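# Place gold bowl from conveyor into foam tray pocket

## Task

Move the gold bowl off the conveyor into any vacant pocket of the foam tray so that its film side faces up, and finish with neither hand in contact with the bowl.

## Robot and tools

Robot: two arms, left_arm and right_arm, each ending in a five-jointed dexterous hand (the left hand mirrors the right). Bases in the scene frame: left_arm at (+0.010, +0.338, +0.001) m, right_arm at (+0.032, -0.363, +0.001) m. A post stands behind the arms; a conveyor and a foam tray are on the table. Loose items can occasionally get nudged by something other than the robot.

Scene frame: origin at table-top height halfway between the nominal bases; +x points out over the table, +z up, +y toward the left_arm side. Camera left/right does not match these names. All reported positions (end_effector_position in m, end_effector_quat_wxyz) and all offsets use this frame; reported hand poses may be off by a few cm, more at long reach.

Hand point axes: +z runs along the straightened fingers toward the tips; +y points out of the palm face (palm surface at y = -0.063 m); on the right hand +x points away from the thumb, on the left hand toward it. Finger knuckles sit at z = -0.017 m and straight fingertips reach about 0.14 m beyond. A rigid mast at the wrist on the palm side can collide with things. Under load the elbow sags, so the hand rests below the commanded height; aim higher if needed.

Row layout (used by execute_actions and move): a single flat list of 48 numbers, each in [-1, 1], covering both arms even if only one moves. Order: left_arm dx, dy, dz, rx, ry, rz; left hand 16 motor goals; left current_limit, speed; then the same 24 for right_arm. The six pose numbers are offsets, not poses: they are measured from that arm's Hand target as it stood when the action (or move) began, along scene axes; 1.0 equals 0.6 m for dx/dy/dz and 180 degrees for the rotation vector rx, ry, rz, which turns the hand about its Hand target position. Every row in one action counts from that same start, so repeating an offset in a new call moves further. Six zeros means no new pose request. Orientation commands are clipped to 40 degrees from the measured orientation each step.

Hand numbers are absolute goals, not offsets: 0 is a real goal. Motor order: index_mcp, index_abd, index_pip, index_dip, middle_mcp, middle_abd, middle_pip, middle_dip, ring_mcp, ring_abd, ring_pip, ring_dip, thumb_cmc, thumb_axl, thumb_mcp, thumb_ipl. Each maps its hinge linearly between two stops; moving toward -1 curls fingers toward the palm and swings the thumb in front of the palm. Straight values: mcp +0.75, abd 0.00, pip +0.58, dip +0.70, thumb_cmc +0.71, thumb_axl +0.68, thumb_mcp +0.23, thumb_ipl +0.17. current_limit: -1 gives 0 mA, +1 gives 550 mA (floor 11 mA). speed: hinge goal speed is (speed+1)/2 of 8.5 rad/s. Initial values +0.4 and -0.6. To keep a hand unchanged, copy back its hand_goal, hand_current_limit and hand_speed.

Tools:
- execute_actions(actions, cameras): actions is a list of actions; each action is a table of up to 15 rows, one per 1/30 s step; a short table repeats its final row to step 15. An empty list returns camera images and a full state. cameras: names, ["all"], or []; an unknown name invalidates the call.
- move(target, speed, blend, blocking, cameras): target is one 48-number row or a list of up to 15 rows; every row's offsets count from the same starting Hand targets, not from the previous row. Straight-line paths, max 10 s total. speed in m/s, 0.002 to 4.3, default 0.25 (turn rate twice that in rad/s). blend in m rounds corners between listed targets; 0 stops at each. blocking=false returns after about 0.5 s while motion continues. Paths do not avoid obstacles or the other arm.
- wait(seconds): 0 to 3600, sends nothing new; returns early if a move ends.
- stop(): brakes a running move.
- zoom_image(camera, region): region [x0, y0, x1, y1] in pixels, at most 504 by 504, from the latest image of cam_head_left, cam_head_right, cam_high, cam_low, cam_left_wrist or cam_right_wrist.
- finished_scene(scene): ends the scene permanently; scene is 1 or omitted.

Results: per arm, Hand target (last commanded pose after clipping; next offsets start from it), hand point position and quaternion, joint positions, velocities and torques. Hands report hand_goal, hand_measured, hand_current_ma (positive pushes toward -1) and hand_state per motor: moving, goal, blocked (still pressing short of goal) or overload. A move adds a move: line, e.g. done, off_target, moving, held or fault, plus limits such as paced or held. The hand often rests short of its Hand target; a further execute_actions call re-requests it, or send the remaining distance as an offset.

Cautions: grip by setting finger goals just past the object surface; a motor at 495 mA or more for 5 s shuts down for 10 s, so lower current_limit for long holds. Long holds or stretched arms heat motors (MOTOR HOT at 85 °C, arm drops at 100 °C). Do not let the arms or hands touch each other, and never close one hand on the other. Avoid drops even of a few mm, releasing a moving bowl, fast impacts, hard pushes against the conveyor, tray, table or post, and anything leaving the table. Approach slowly, lower the bowl gently into the pocket, open the hand, and retract before finishing. After a HAND FAULT line, later calls in that same reply are skipped.

Each tool is called after "Call:" as name([rows], argument=value, ...), one row to a line, values as JSON.

## Session

Call:
execute_actions(actions=[])

Scene clock: 0.00 s.
left_arm: end_effector_position=(+0.6811, +0.0956, +0.2356) hand_goal=(+0.754, +0.000, +0.576, +0.696, +0.754, +0.000, +0.576, +0.696, +0.754, +0.000, +0.576, +0.696, +0.714, +0.678, +0.226, +0.168) hand_measured=(+0.7535, -0.0008, +0.5770, +0.6958, +0.7523, +0.0007, +0.5770, +0.6958, +0.7535, -0.0008, +0.5770, +0.6958, +0.7142, +0.6767, +0.2252, +0.1681) hand_current_ma=(-1, +8, +0, +0, +8, -8, -9, +1, -5, -3, +6, -3, +11, +1, -7, +5) hand_state=(goal, goal, goal, goal, goal, goal, goal, goal, goal, goal, goal, goal, goal, goal, goal, goal) hand_current_limit=0.40 hand_speed=-0.60 end_effector_quat_wxyz=(+0.000, +0.605, +0.789, +0.104) | right_arm: end_effector_position=(+0.6777, -0.2174, +0.2960) hand_goal=(+0.754, +0.000, +0.576, +0.696, +0.754, +0.000, +0.576, +0.696, +0.754, +0.000, +0.576, +0.696, +0.714, +0.678, +0.226, +0.168) hand_measured=(+0.7535, -0.0008, +0.5757, +0.6958, +0.7535, +0.0007, +0.5770, +0.6958, +0.7523, +0.0007, +0.5770, +0.6958, +0.7142, +0.6767, +0.2262, +0.1681) hand_current_ma=(+5, +11, +11, -2, -5, +8, +2, +0, +8, +2, -8, +8, -13, -10, -3, -3) hand_state=(goal, goal, goal, goal, goal, goal, goal, goal, goal, goal, goal, goal, goal, goal, goal, goal) hand_current_limit=0.40 hand_speed=-0.60 end_effector_quat_wxyz=(+0.112, -0.074, +0.982, -0.132)
Joint positions: left_arm=[-0.488 2.1 2.2 -1.638 -0.207 -0.758] | right_arm=[0.125 1.915 2.14 -1.593 0.283 -1.577]
Joint velocities: within noise
Joint torques (N m): no reading
Heat: left arm: hottest wrist yaw 26 °C; right arm: hottest wrist yaw 28 °C.
Hand target: left_arm +0.6850, +0.0934, +0.2466; +0.012, +0.604, +0.790, +0.106 | right_arm +0.6813, -0.2168, +0.3064; +0.124, -0.072, +0.981, -0.131

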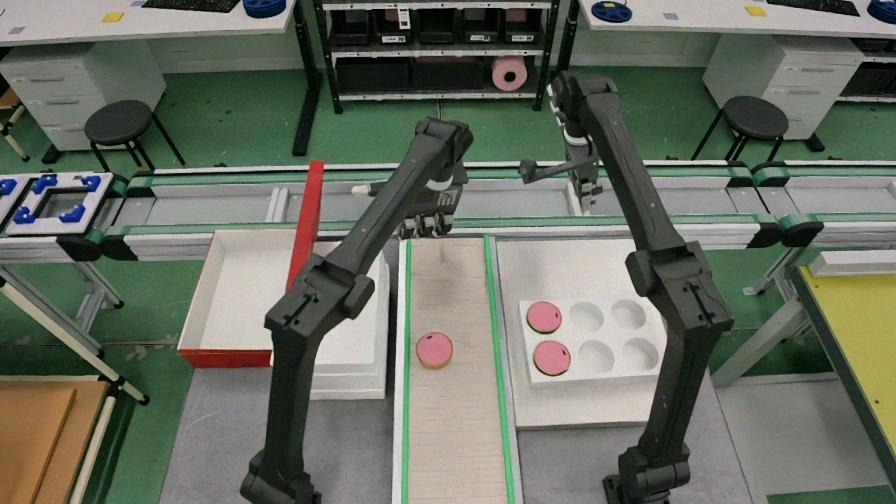

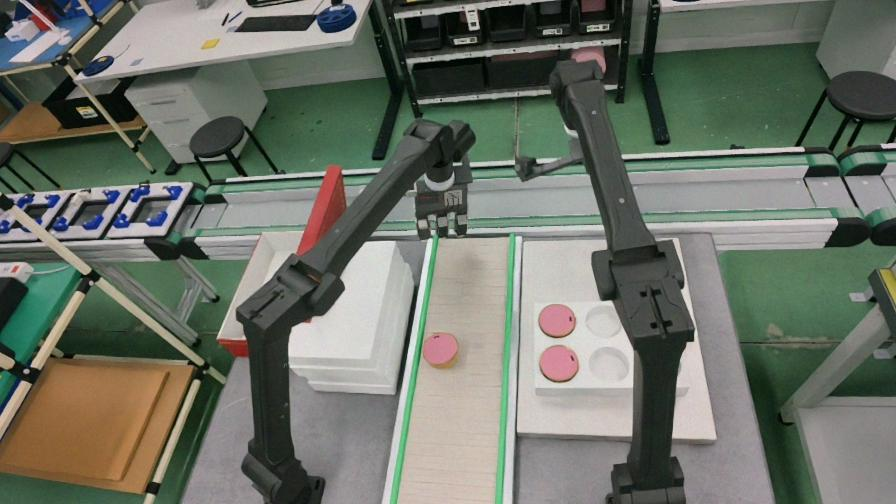

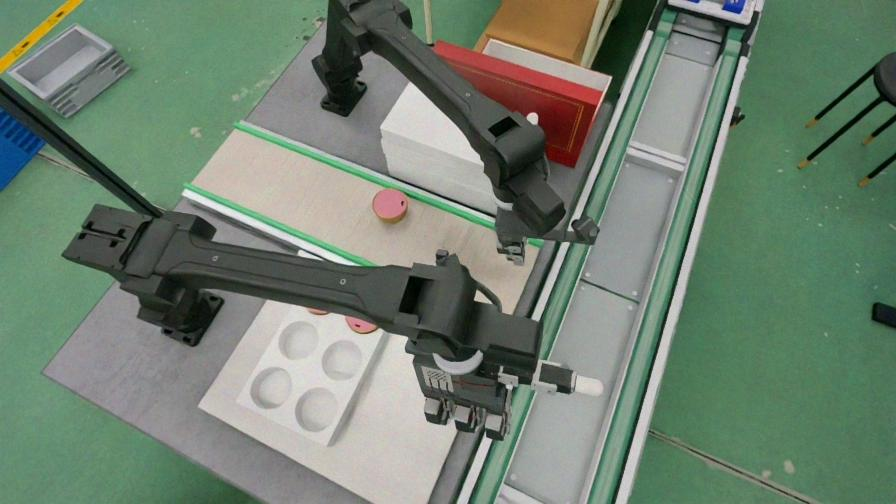

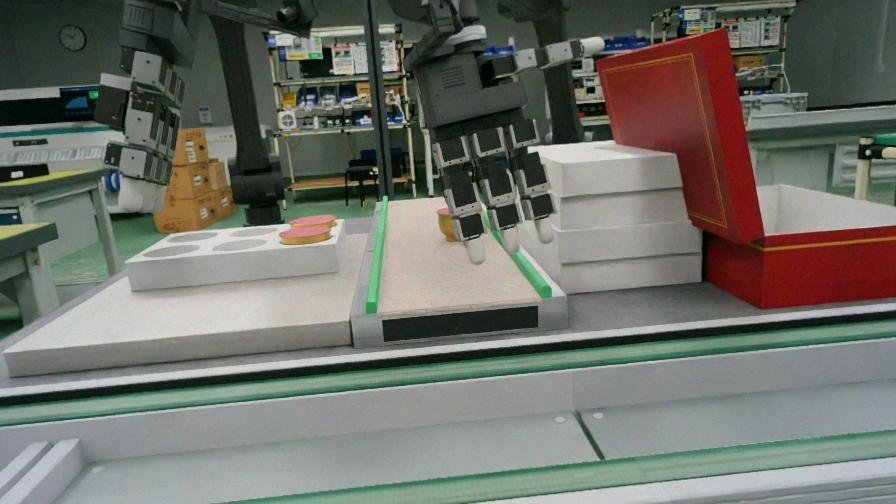

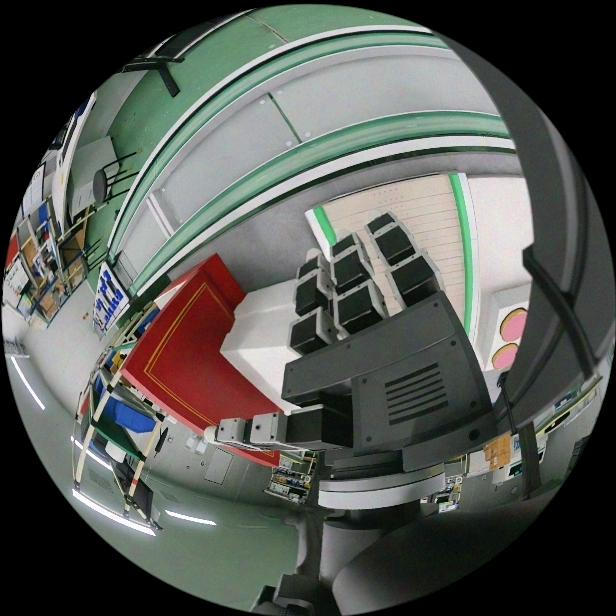

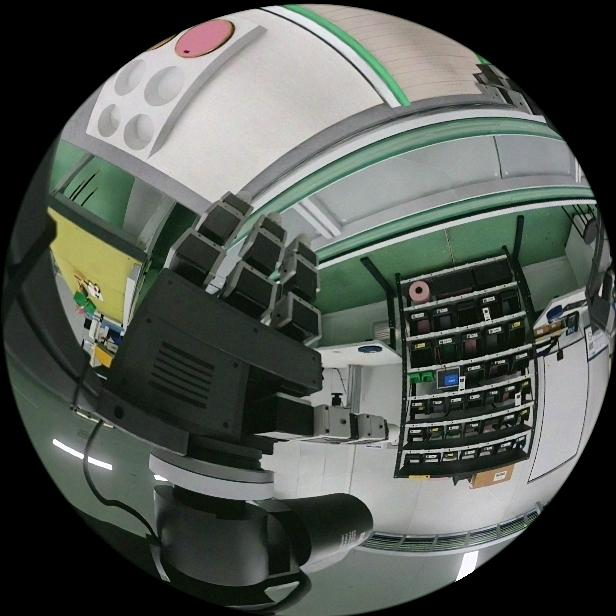

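Call:
zoom_image(camera="cam_head_left", region=[390, 230, 690, 430])

Call:
zoom_image(camera="cam_head_right", region=[400, 230, 700, 430])

Call:
zoom_image(camera="cam_low", region=[120, 180, 600, 360])

Call:
zoom_image(camera="cam_high", region=[180, 120, 540, 460])

Scaled by 1.680 from the camera's image (finer frame: 1280x720).

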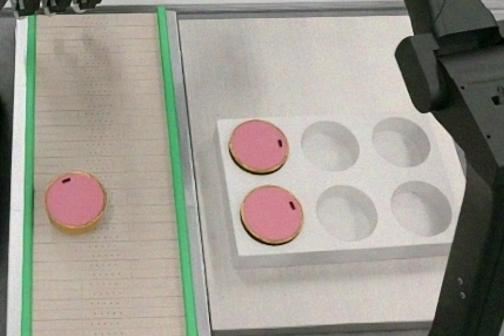

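Scaled by 1.680 from the camera's image (finer frame: 1280x720).

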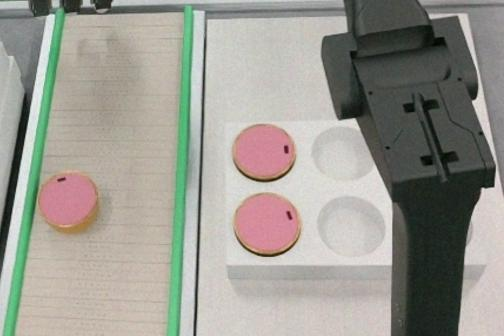

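Scaled by 1.050 from the camera's image (finer frame: 1280x720).

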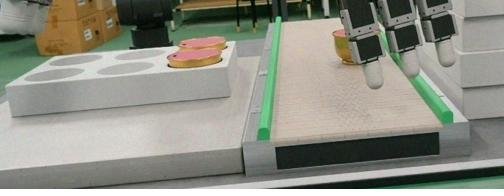

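Scaled by 1.400 from the camera's image (finer frame: 1280x720).

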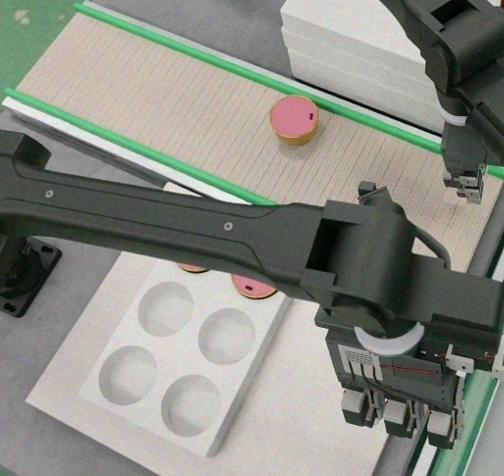

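Call:
zoom_image(camera="cam_low", region=[120, 200, 350, 300])

Call:
zoom_image(camera="cam_low", region=[360, 190, 560, 340])

Call:
zoom_image(camera="cam_high", region=[340, 160, 460, 250])

Call:
zoom_image(camera="cam_head_left", region=[400, 310, 470, 390])

Call:
zoom_image(camera="cam_right_wrist", region=[80, 0, 380, 160])

Scaled by 2.191 from the camera's image (finer frame: 1280x720).

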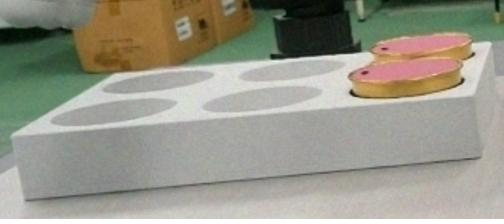

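Scaled by 2.520 from the camera's image (finer frame: 1280x720).

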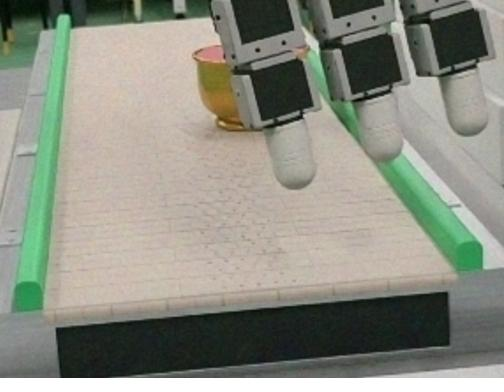

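Scaled by 4.200 from the camera's image (finer frame: 1280x720).

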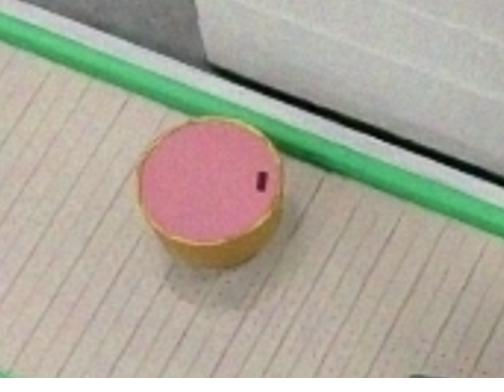

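Scaled by 6.300 from the camera's image (finer frame: 1280x720).

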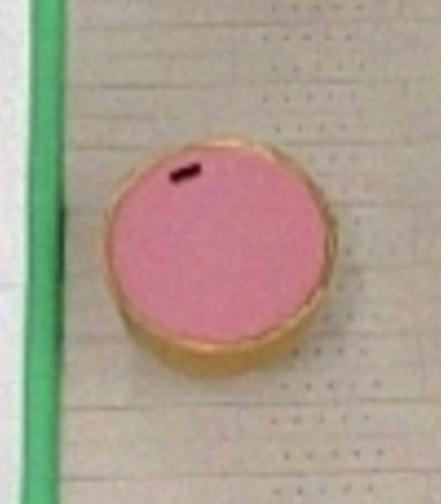

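Scaled by 1.680 from the camera's image (finer frame: 880x880).

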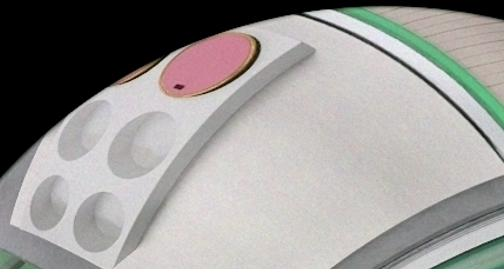

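Call:
move([
  [0,0,0,0,0,0,0.754,0,0.576,0.696,0.754,0,0.576,0.696,0.754,0,0.576,0.696,0.714,0.678,0.226,0.168,0.4,-0.6,-0.202,0.061,0.06,0.1235,0.0183,-0.4304,0.986,0,-0.445,0.101,0.986,0,-0.445,0.101,-0.068,0,-0.883,-0.174,-0.671,0.677,0.112,-0.135,0.4,-0.6],
], speed=0.3, cameras=["all"])

Scene clock: 16.53 s.
left_arm: end_effector_position=(+0.6811, +0.0956, +0.2356) hand_goal=(+0.754, +0.000, +0.576, +0.696, +0.754, +0.000, +0.576, +0.696, +0.754, +0.000, +0.576, +0.696, +0.714, +0.678, +0.226, +0.168) hand_measured=(+0.7535, +0.0007, +0.5770, +0.6958, +0.7535, +0.0007, +0.5770, +0.6958, +0.7523, -0.0008, +0.5770, +0.6958, +0.7154, +0.6767, +0.2203, +0.1672) hand_current_ma=(-10, +6, +3, +2, +9, -13, -6, +4, -10, -4, +5, -2, +6, +6, -5, +7) hand_state=(goal, goal, goal, goal, goal, goal, goal, goal, goal, goal, goal, goal, goal, goal, goal, goal) hand_current_limit=0.40 hand_speed=-0.60 end_effector_quat_wxyz=(+0.000, +0.605, +0.789, +0.104) | right_arm: end_effector_position=(+0.5666, -0.1813, +0.3362) hand_goal=(+0.986, +0.000, -0.444, +0.102, +0.986, +0.000, -0.444, +0.102, -0.068, +0.000, -0.882, -0.174, -0.670, +0.678, +0.112, -0.134) hand_measured=(+0.9742, -0.0008, -0.4380, +0.1046, +0.9754, +0.0007, -0.4380, +0.1046, -0.0437, -0.0008, -0.8768, -0.1731, -0.6760, +0.6767, +0.1025, -0.1349) hand_current_ma=(-1, +10, +14, +6, -16, +8, +4, -3, +40, +3, +0, +10, -16, -12, -13, -5) hand_state=(goal, goal, goal, goal, goal, goal, goal, goal, blocked, goal, goal, goal, goal, goal, goal, goal) hand_current_limit=0.40 hand_speed=-0.60 end_effector_quat_wxyz=(+0.019, +0.571, +0.821, +0.024)
Joint positions: left_arm=[-0.488 2.1 2.2 -1.638 -0.207 -0.758] | right_arm=[0.326 1.567 1.745 -1.688 0.004 0.017]
Joint torques (N m): left_arm=[-0.56 -18.32 12.77 0.62 -0.48 0.11] | right_arm=[-0.67 -16.85 8.98 0.43 0 0.06]
Heat: left arm: hottest wrist yaw 26 °C; right arm: hottest wrist yaw 28 °C.
Hand target: left_arm +0.6850, +0.0934, +0.2466; +0.012, +0.604, +0.790, +0.106 | right_arm +0.5600, -0.1803, +0.3424; +0.000, +0.574, +0.819, +0.000
Off the commanded pose: left_arm 0.012 m, 1 deg | right_arm 0.009 m, 3 deg.
joint sent to its limit (right arm) — joint 4 (wrist pitch), lower limit. The joint targets are off in orientation, not in position.
move: off_target (right_arm)
cam_right_wrist: T_world_to_cam=[[0.88945, -0.45613, 0.02864, -0.56755], [-0.34283, -0.62445, 0.70181, -0.20271], [-0.30223, -0.63404, -0.71179, 0.41819]] pos_world=[0.5617, -0.12031, 0.45619]

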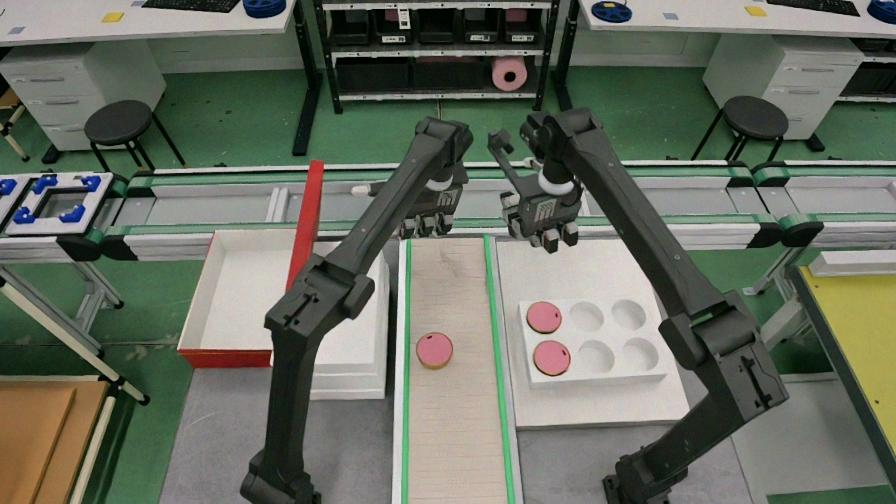

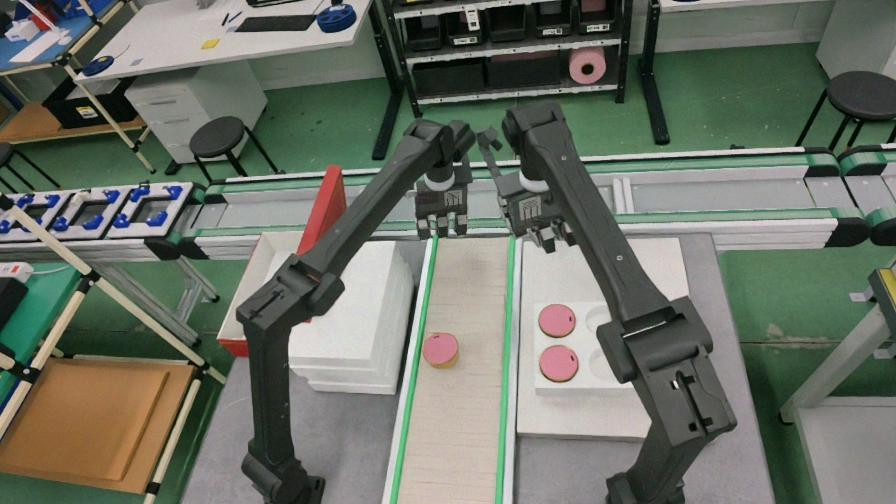

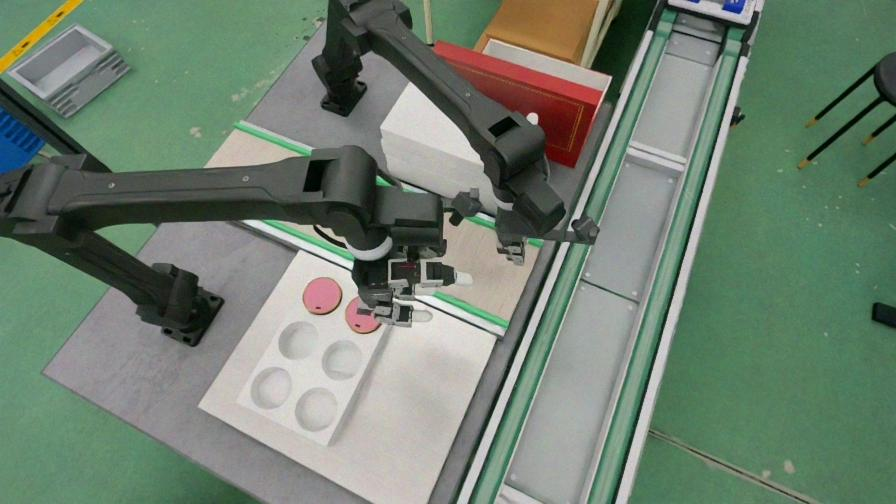

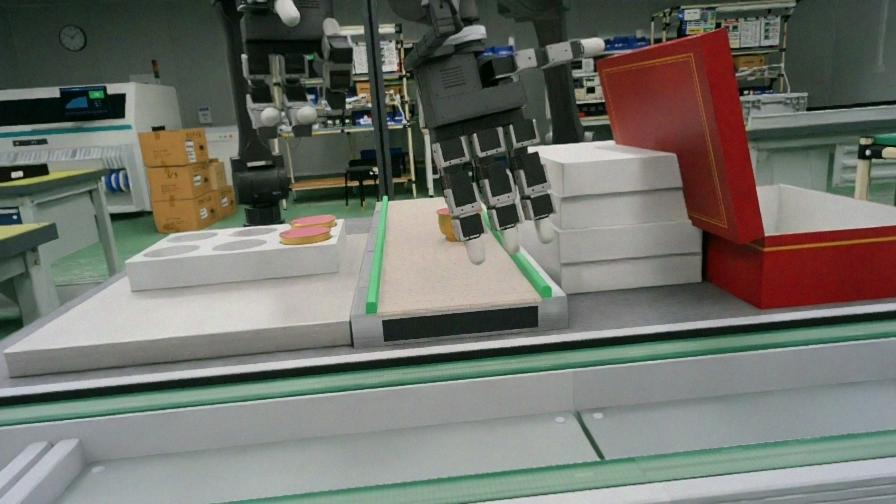

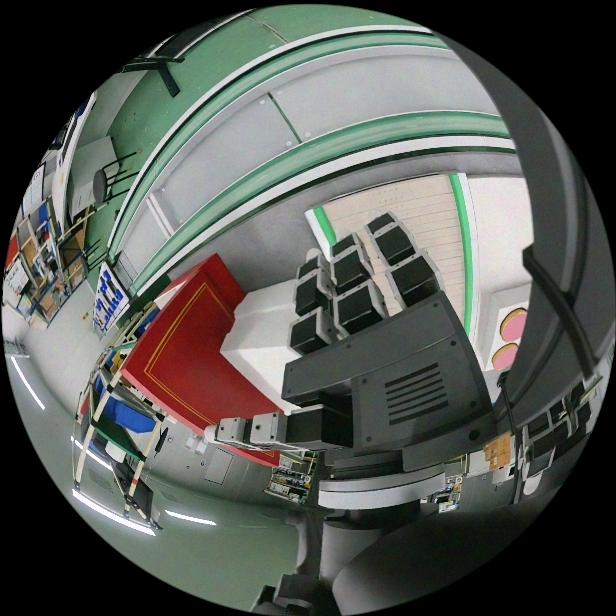

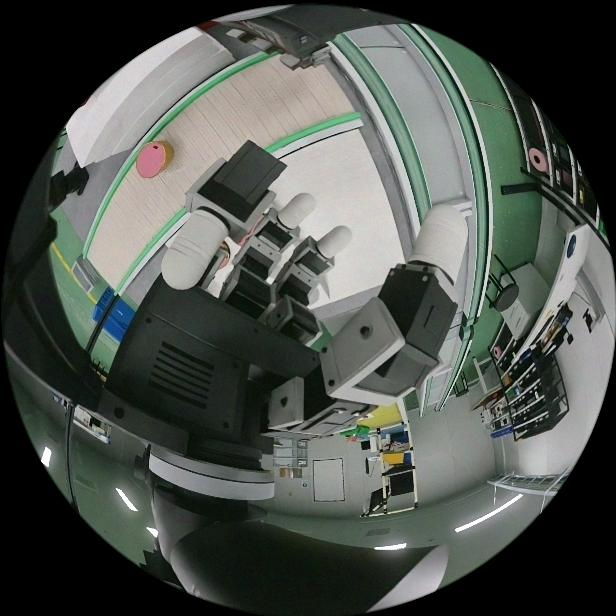

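Call:
zoom_image(camera="cam_head_left", region=[560, 240, 860, 504])

Call:
zoom_image(camera="cam_head_right", region=[560, 240, 860, 504])

Call:
zoom_image(camera="cam_high", region=[0, 60, 400, 400])

Scaled by 1.680 from the camera's image (finer frame: 1280x720).

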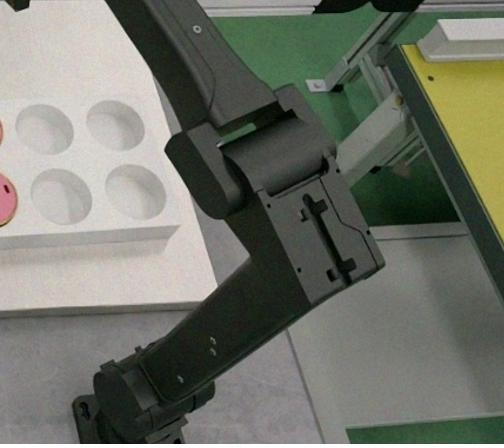

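Scaled by 1.680 from the camera's image (finer frame: 1280x720).

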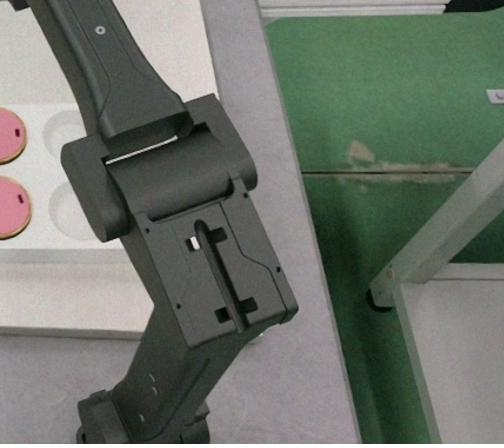

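Scaled by 1.260 from the camera's image (finer frame: 1280x720).

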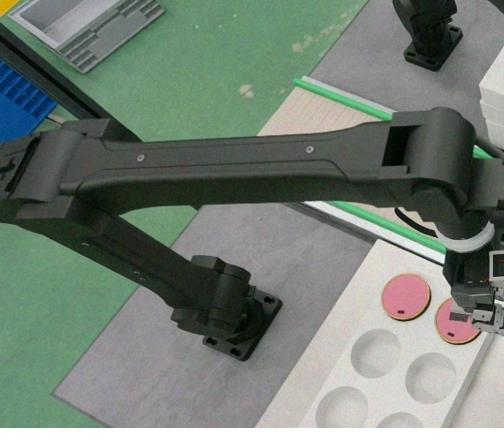

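Call:
move([
  [0,0,0,0,0,0,0.754,0,0.576,0.696,0.754,0,0.576,0.696,0.754,0,0.576,0.696,0.714,0.678,0.226,0.168,0.4,-0.6,-0.233,0.217,-0.167,0.0914,0.3414,-0.3506,0.986,0,-0.445,0.101,0.986,0,-0.445,0.101,-0.02,0,-0.883,-0.174,-0.671,0.677,0.112,-0.135,0.4,-0.6],
], speed=0.3, cameras=["all"])

Scene clock: 21.90 s.
left_arm: end_effector_position=(+0.6811, +0.0956, +0.2356) hand_goal=(+0.754, +0.000, +0.576, +0.696, +0.754, +0.000, +0.576, +0.696, +0.754, +0.000, +0.576, +0.696, +0.714, +0.678, +0.226, +0.168) hand_measured=(+0.7535, +0.0007, +0.5770, +0.6958, +0.7535, +0.0007, +0.5770, +0.6958, +0.7535, +0.0007, +0.5757, +0.6971, +0.7142, +0.6777, +0.2193, +0.1681) hand_current_ma=(-8, +4, +2, +4, +8, -6, -3, +2, -9, -1, +1, -2, +5, -1, -10, +11) hand_state=(goal, goal, goal, goal, goal, goal, goal, goal, goal, goal, goal, goal, goal, goal, goal, goal) hand_current_limit=0.40 hand_speed=-0.60 end_effector_quat_wxyz=(+0.000, +0.605, +0.789, +0.104) | right_arm: end_effector_position=(+0.4210, -0.0480, +0.2469) hand_goal=(+0.986, +0.000, -0.444, +0.102, +0.986, +0.000, -0.444, +0.102, -0.020, +0.000, -0.882, -0.174, -0.670, +0.678, +0.112, -0.134) hand_measured=(+0.9730, +0.0036, -0.4444, +0.1046, +0.9754, +0.0021, -0.4418, +0.1033, -0.0099, +0.0095, -0.8755, -0.1731, -0.6685, +0.6809, +0.1025, -0.1358) hand_current_ma=(-1, +12, +9, +7, -18, +6, -5, +2, +13, +9, -8, +7, -8, -1, -13, +5) hand_state=(goal, goal, goal, goal, goal, goal, goal, goal, goal, goal, goal, goal, goal, goal, goal, goal) hand_current_limit=0.40 hand_speed=-0.60 end_effector_quat_wxyz=(-0.469, +0.827, +0.289, -0.114)
Joint positions: left_arm=[-0.488 2.1 2.2 -1.638 -0.207 -0.758] | right_arm=[0.436 1.713 1.685 -1.688 -1.001 1.301]
Joint torques (N m): left_arm=[-0.56 -18.37 12.78 0.62 -0.48 0.11] | right_arm=[-1.38 -16.73 8.73 -0.12 -1 -0.01]
Heat: left arm: hottest elbow 26 °C; right arm: hottest wrist yaw 28 °C.
Hand target: left_arm +0.6850, +0.0934, +0.2466; +0.012, +0.604, +0.790, +0.106 | right_arm +0.4203, -0.0501, +0.2423; -0.470, +0.814, +0.296, -0.171
Off the commanded pose: left_arm 0.012 m, 1 deg | right_arm 0.005 m, 7 deg.
joint sent to its limit (right arm) — joint 4 (wrist pitch), lower limit. The joint targets are off in orientation, not in position.
move: off_target (right_arm)
cam_right_wrist: T_world_to_cam=[[-0.35024, -0.68572, -0.63805, 0.30086], [-0.22511, -0.59961, 0.76798, -0.17143], [-0.90921, 0.41261, 0.05565, 0.51153]] pos_world=[0.53187, -0.10754, 0.29515]

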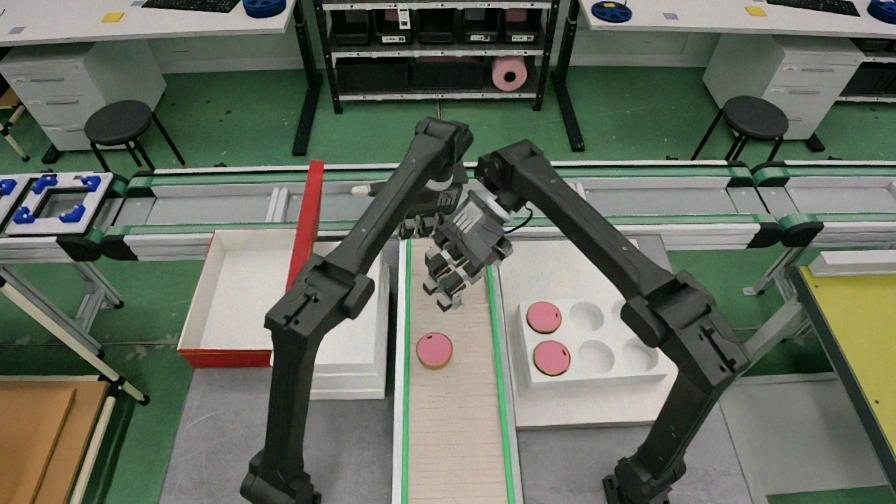

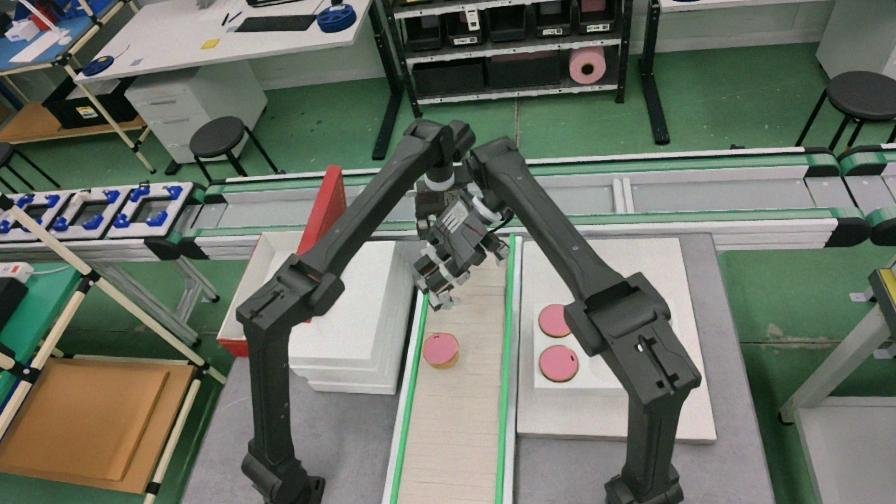

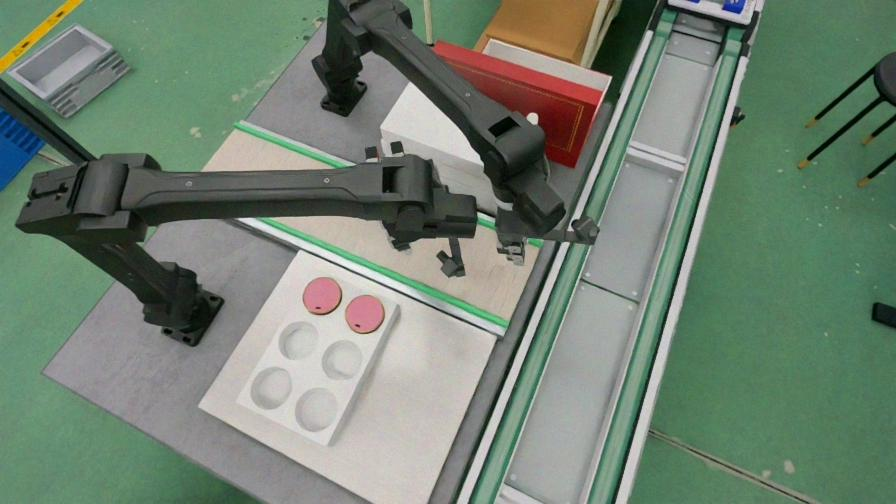

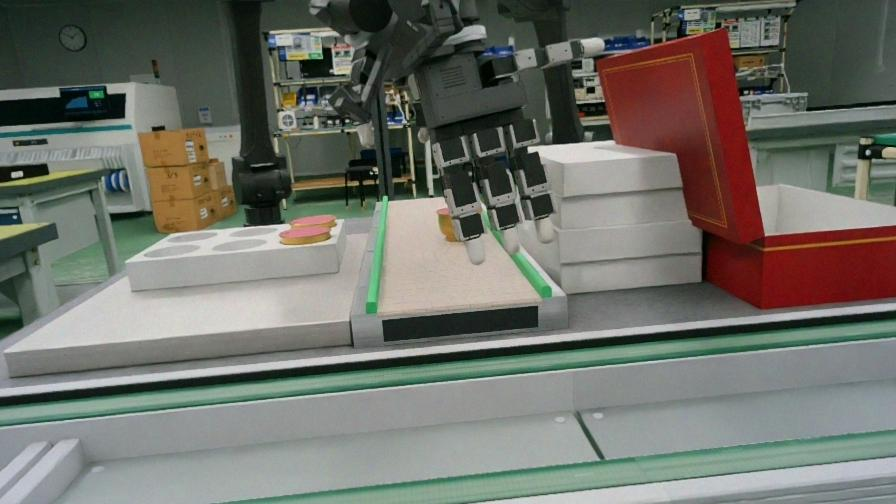

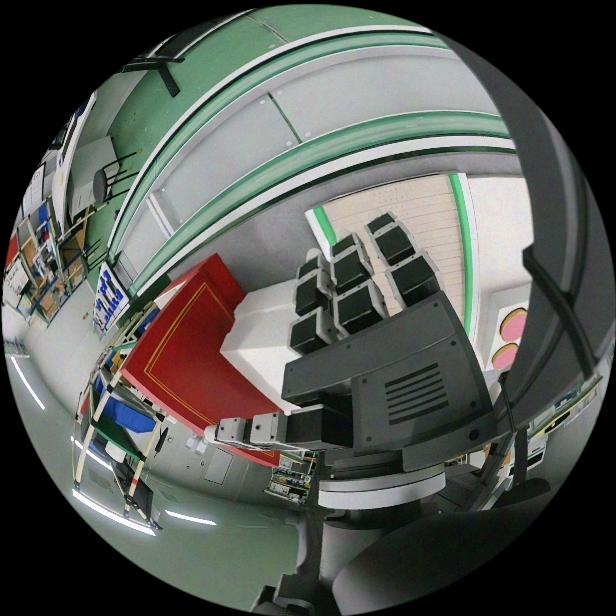

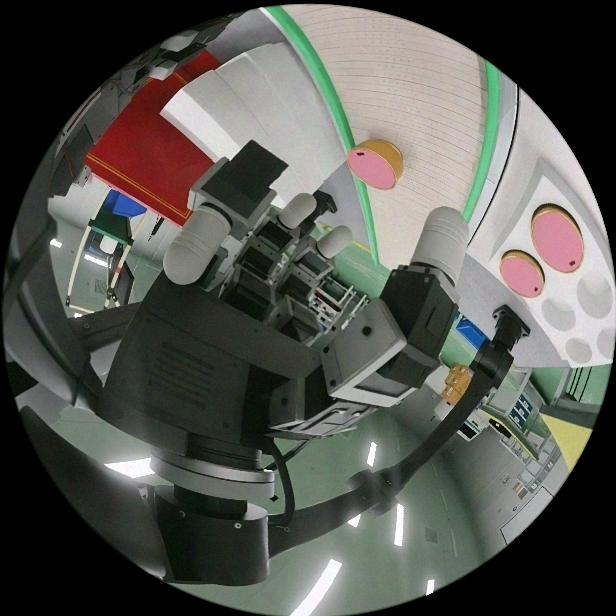

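Call:
move([
  [0,0,0,0,0,0,0.754,0,0.576,0.696,0.754,0,0.576,0.696,0.754,0,0.576,0.696,0.714,0.678,0.226,0.168,0.4,-0.6,-0.1305,0.1485,-0.1538,0,0,0,0.986,0,-0.445,0.101,0.986,0,-0.445,0.101,-0.02,0,-0.883,-0.174,-0.671,0.677,0.112,-0.135,0.4,-0.6],
], speed=0.25, cameras=["all"])

Call:
zoom_image(camera="cam_head_left", region=[380, 270, 530, 400])

Call:
zoom_image(camera="cam_head_right", region=[380, 270, 530, 400])

Call:
zoom_image(camera="cam_high", region=[320, 120, 500, 260])

Call:
zoom_image(camera="cam_low", region=[340, 160, 560, 290])

Call:
zoom_image(camera="cam_right_wrist", region=[130, 60, 530, 420])

Scene clock: 23.90 s.
left_arm: end_effector_position=(+0.6811, +0.0956, +0.2356) hand_goal=(+0.754, +0.000, +0.576, +0.696, +0.754, +0.000, +0.576, +0.696, +0.754, +0.000, +0.576, +0.696, +0.714, +0.678, +0.226, +0.168) hand_measured=(+0.7535, +0.0007, +0.5770, +0.6958, +0.7535, +0.0007, +0.5770, +0.6958, +0.7535, -0.0008, +0.5770, +0.6958, +0.7142, +0.6777, +0.2193, +0.1672) hand_current_ma=(-6, +12, +1, +6, +8, -9, -5, +7, -7, +5, +6, -1, +12, -2, -8, +7) hand_state=(goal, goal, goal, goal, goal, goal, goal, goal, goal, goal, goal, goal, goal, goal, goal, goal) hand_current_limit=0.40 hand_speed=-0.60 end_effector_quat_wxyz=(+0.000, +0.605, +0.789, +0.104) | right_arm: end_effector_position=(+0.3395, +0.0393, +0.1546) hand_goal=(+0.986, +0.000, -0.444, +0.102, +0.986, +0.000, -0.444, +0.102, -0.020, +0.000, -0.882, -0.174, -0.670, +0.678, +0.112, -0.134) hand_measured=(+0.9717, +0.0051, -0.4431, +0.1046, +0.9742, +0.0036, -0.4418, +0.1046, -0.0123, +0.0095, -0.8755, -0.1731, -0.6685, +0.6809, +0.1045, -0.1349) hand_current_ma=(-5, +2, +4, +13, -22, +8, +2, -2, +16, +8, -12, +12, -9, -3, -22, +1) hand_state=(goal, goal, goal, goal, goal, goal, goal, goal, goal, goal, goal, goal, goal, goal, goal, goal) hand_current_limit=0.40 hand_speed=-0.60 end_effector_quat_wxyz=(-0.471, +0.811, +0.303, -0.169)
Joint positions: left_arm=[-0.488 2.1 2.2 -1.638 -0.207 -0.758] | right_arm=[0.658 1.729 1.449 -1.288 -1.048 1.563]
Joint torques (N m): left_arm=[-0.5 -18.32 12.77 0.65 -0.49 0.12] | right_arm=[-1.44 -16.85 8.51 0.91 -0.97 0.03]
Heat: left arm: hottest elbow 26 °C; right arm: hottest wrist yaw 28 °C.
Hand target: left_arm +0.6850, +0.0934, +0.2466; +0.012, +0.604, +0.790, +0.106 | right_arm +0.3419, +0.0391, +0.1499; -0.470, +0.814, +0.296, -0.171
Off the commanded pose: left_arm 0.012 m, 1 deg | right_arm 0.005 m, 1 deg.
move: done
cam_right_wrist: T_world_to_cam=[[-0.34367, -0.72218, -0.60029, 0.26666], [-0.11002, -0.60386, 0.78946, -0.10878], [-0.93262, 0.33736, 0.12808, 0.40616]] pos_world=[0.45847, -0.01013, 0.19393]

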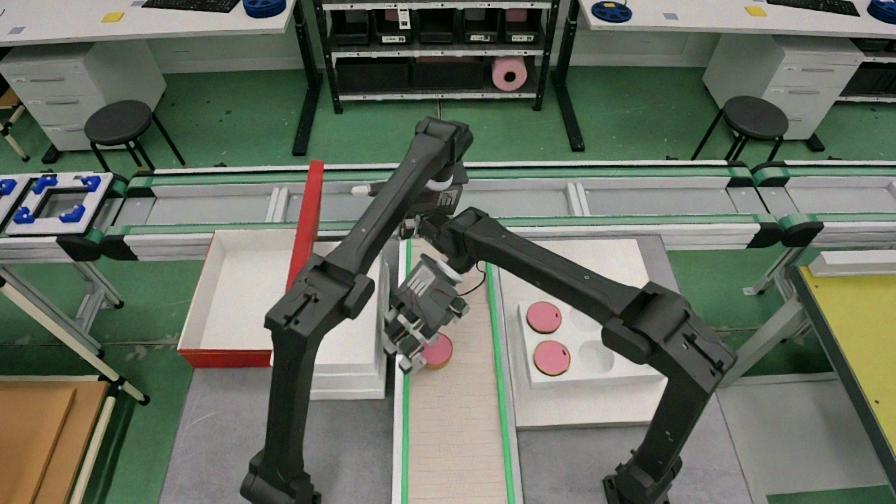

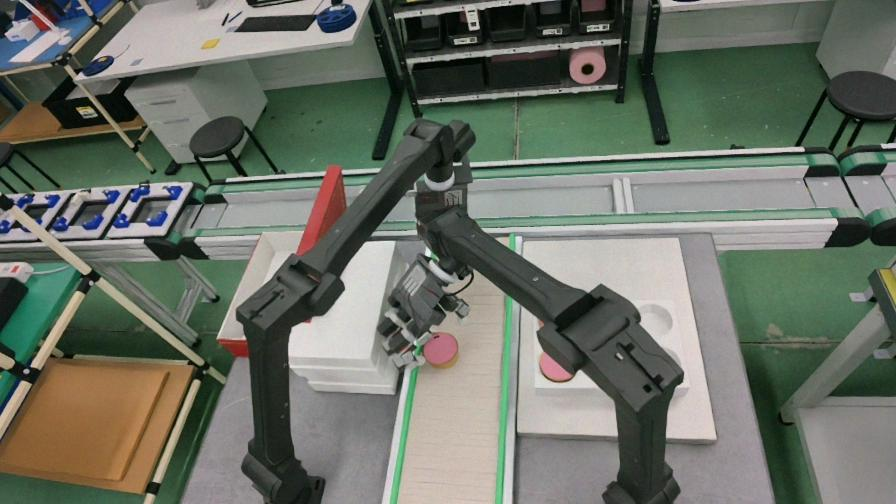

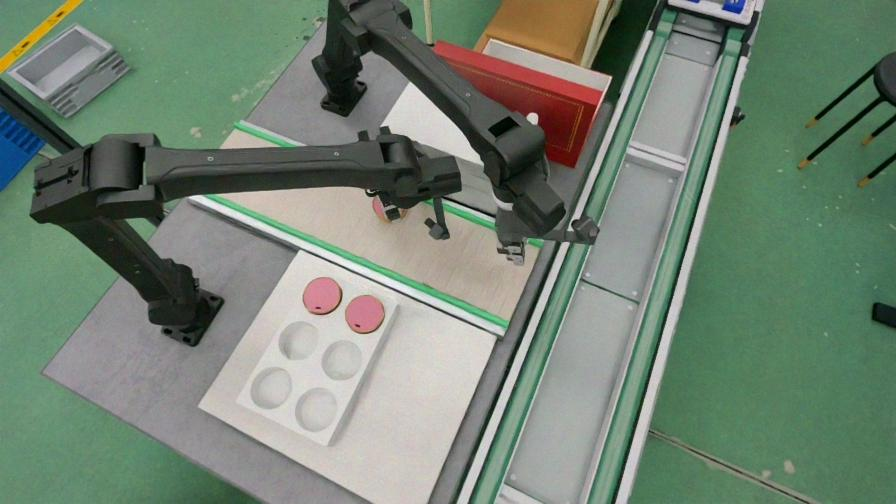

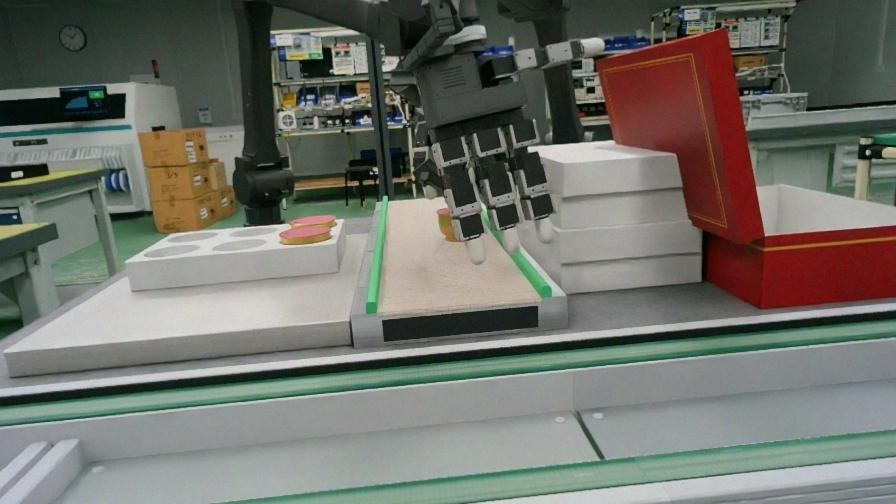

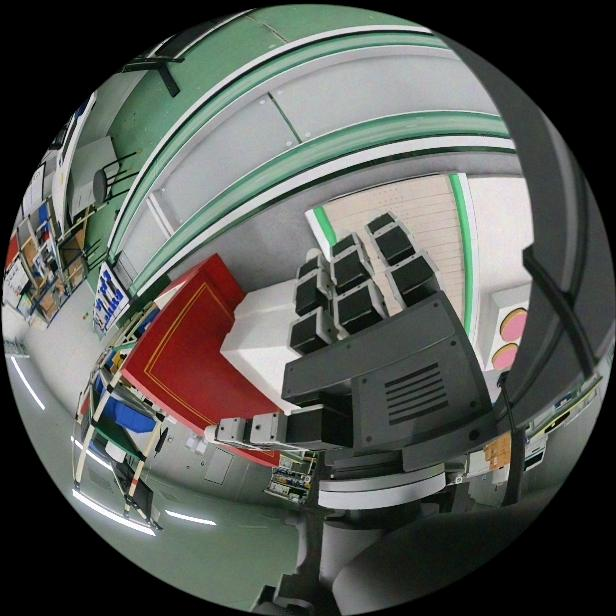

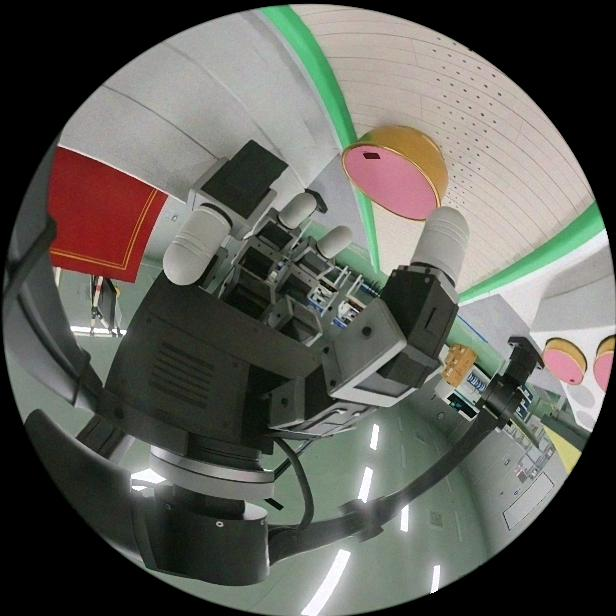

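Scaled by 3.360 from the camera's image (finer frame: 1280x720).

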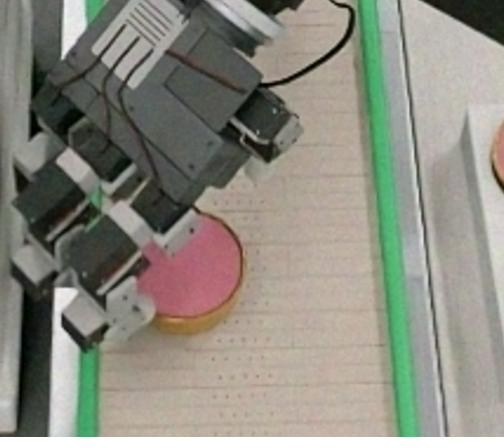

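Scaled by 3.360 from the camera's image (finer frame: 1280x720).

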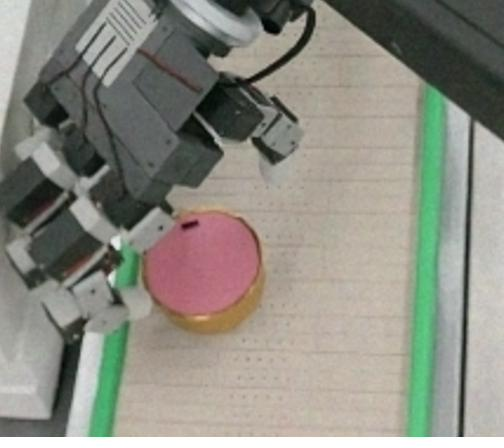

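Scaled by 2.800 from the camera's image (finer frame: 1280x720).

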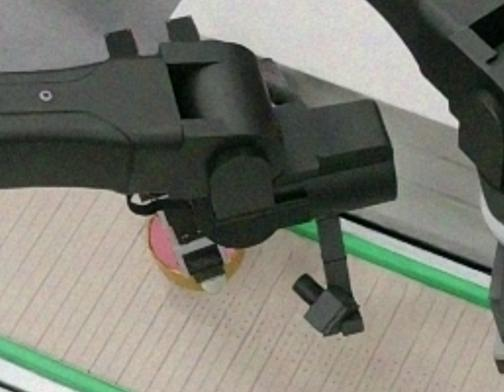

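Scaled by 2.291 from the camera's image (finer frame: 1280x720).

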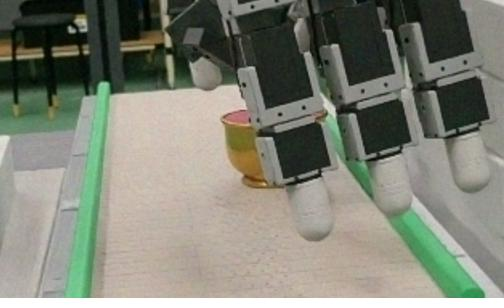

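Scaled by 1.260 from the camera's image (finer frame: 880x880).

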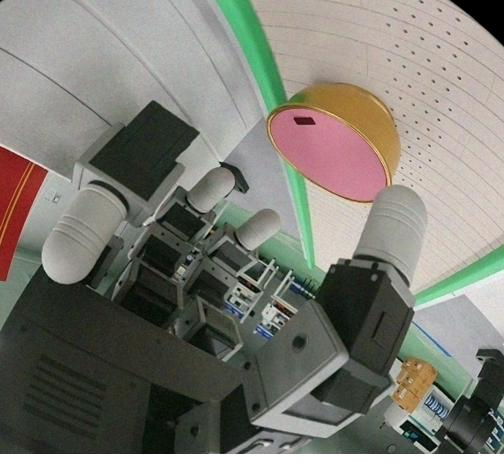

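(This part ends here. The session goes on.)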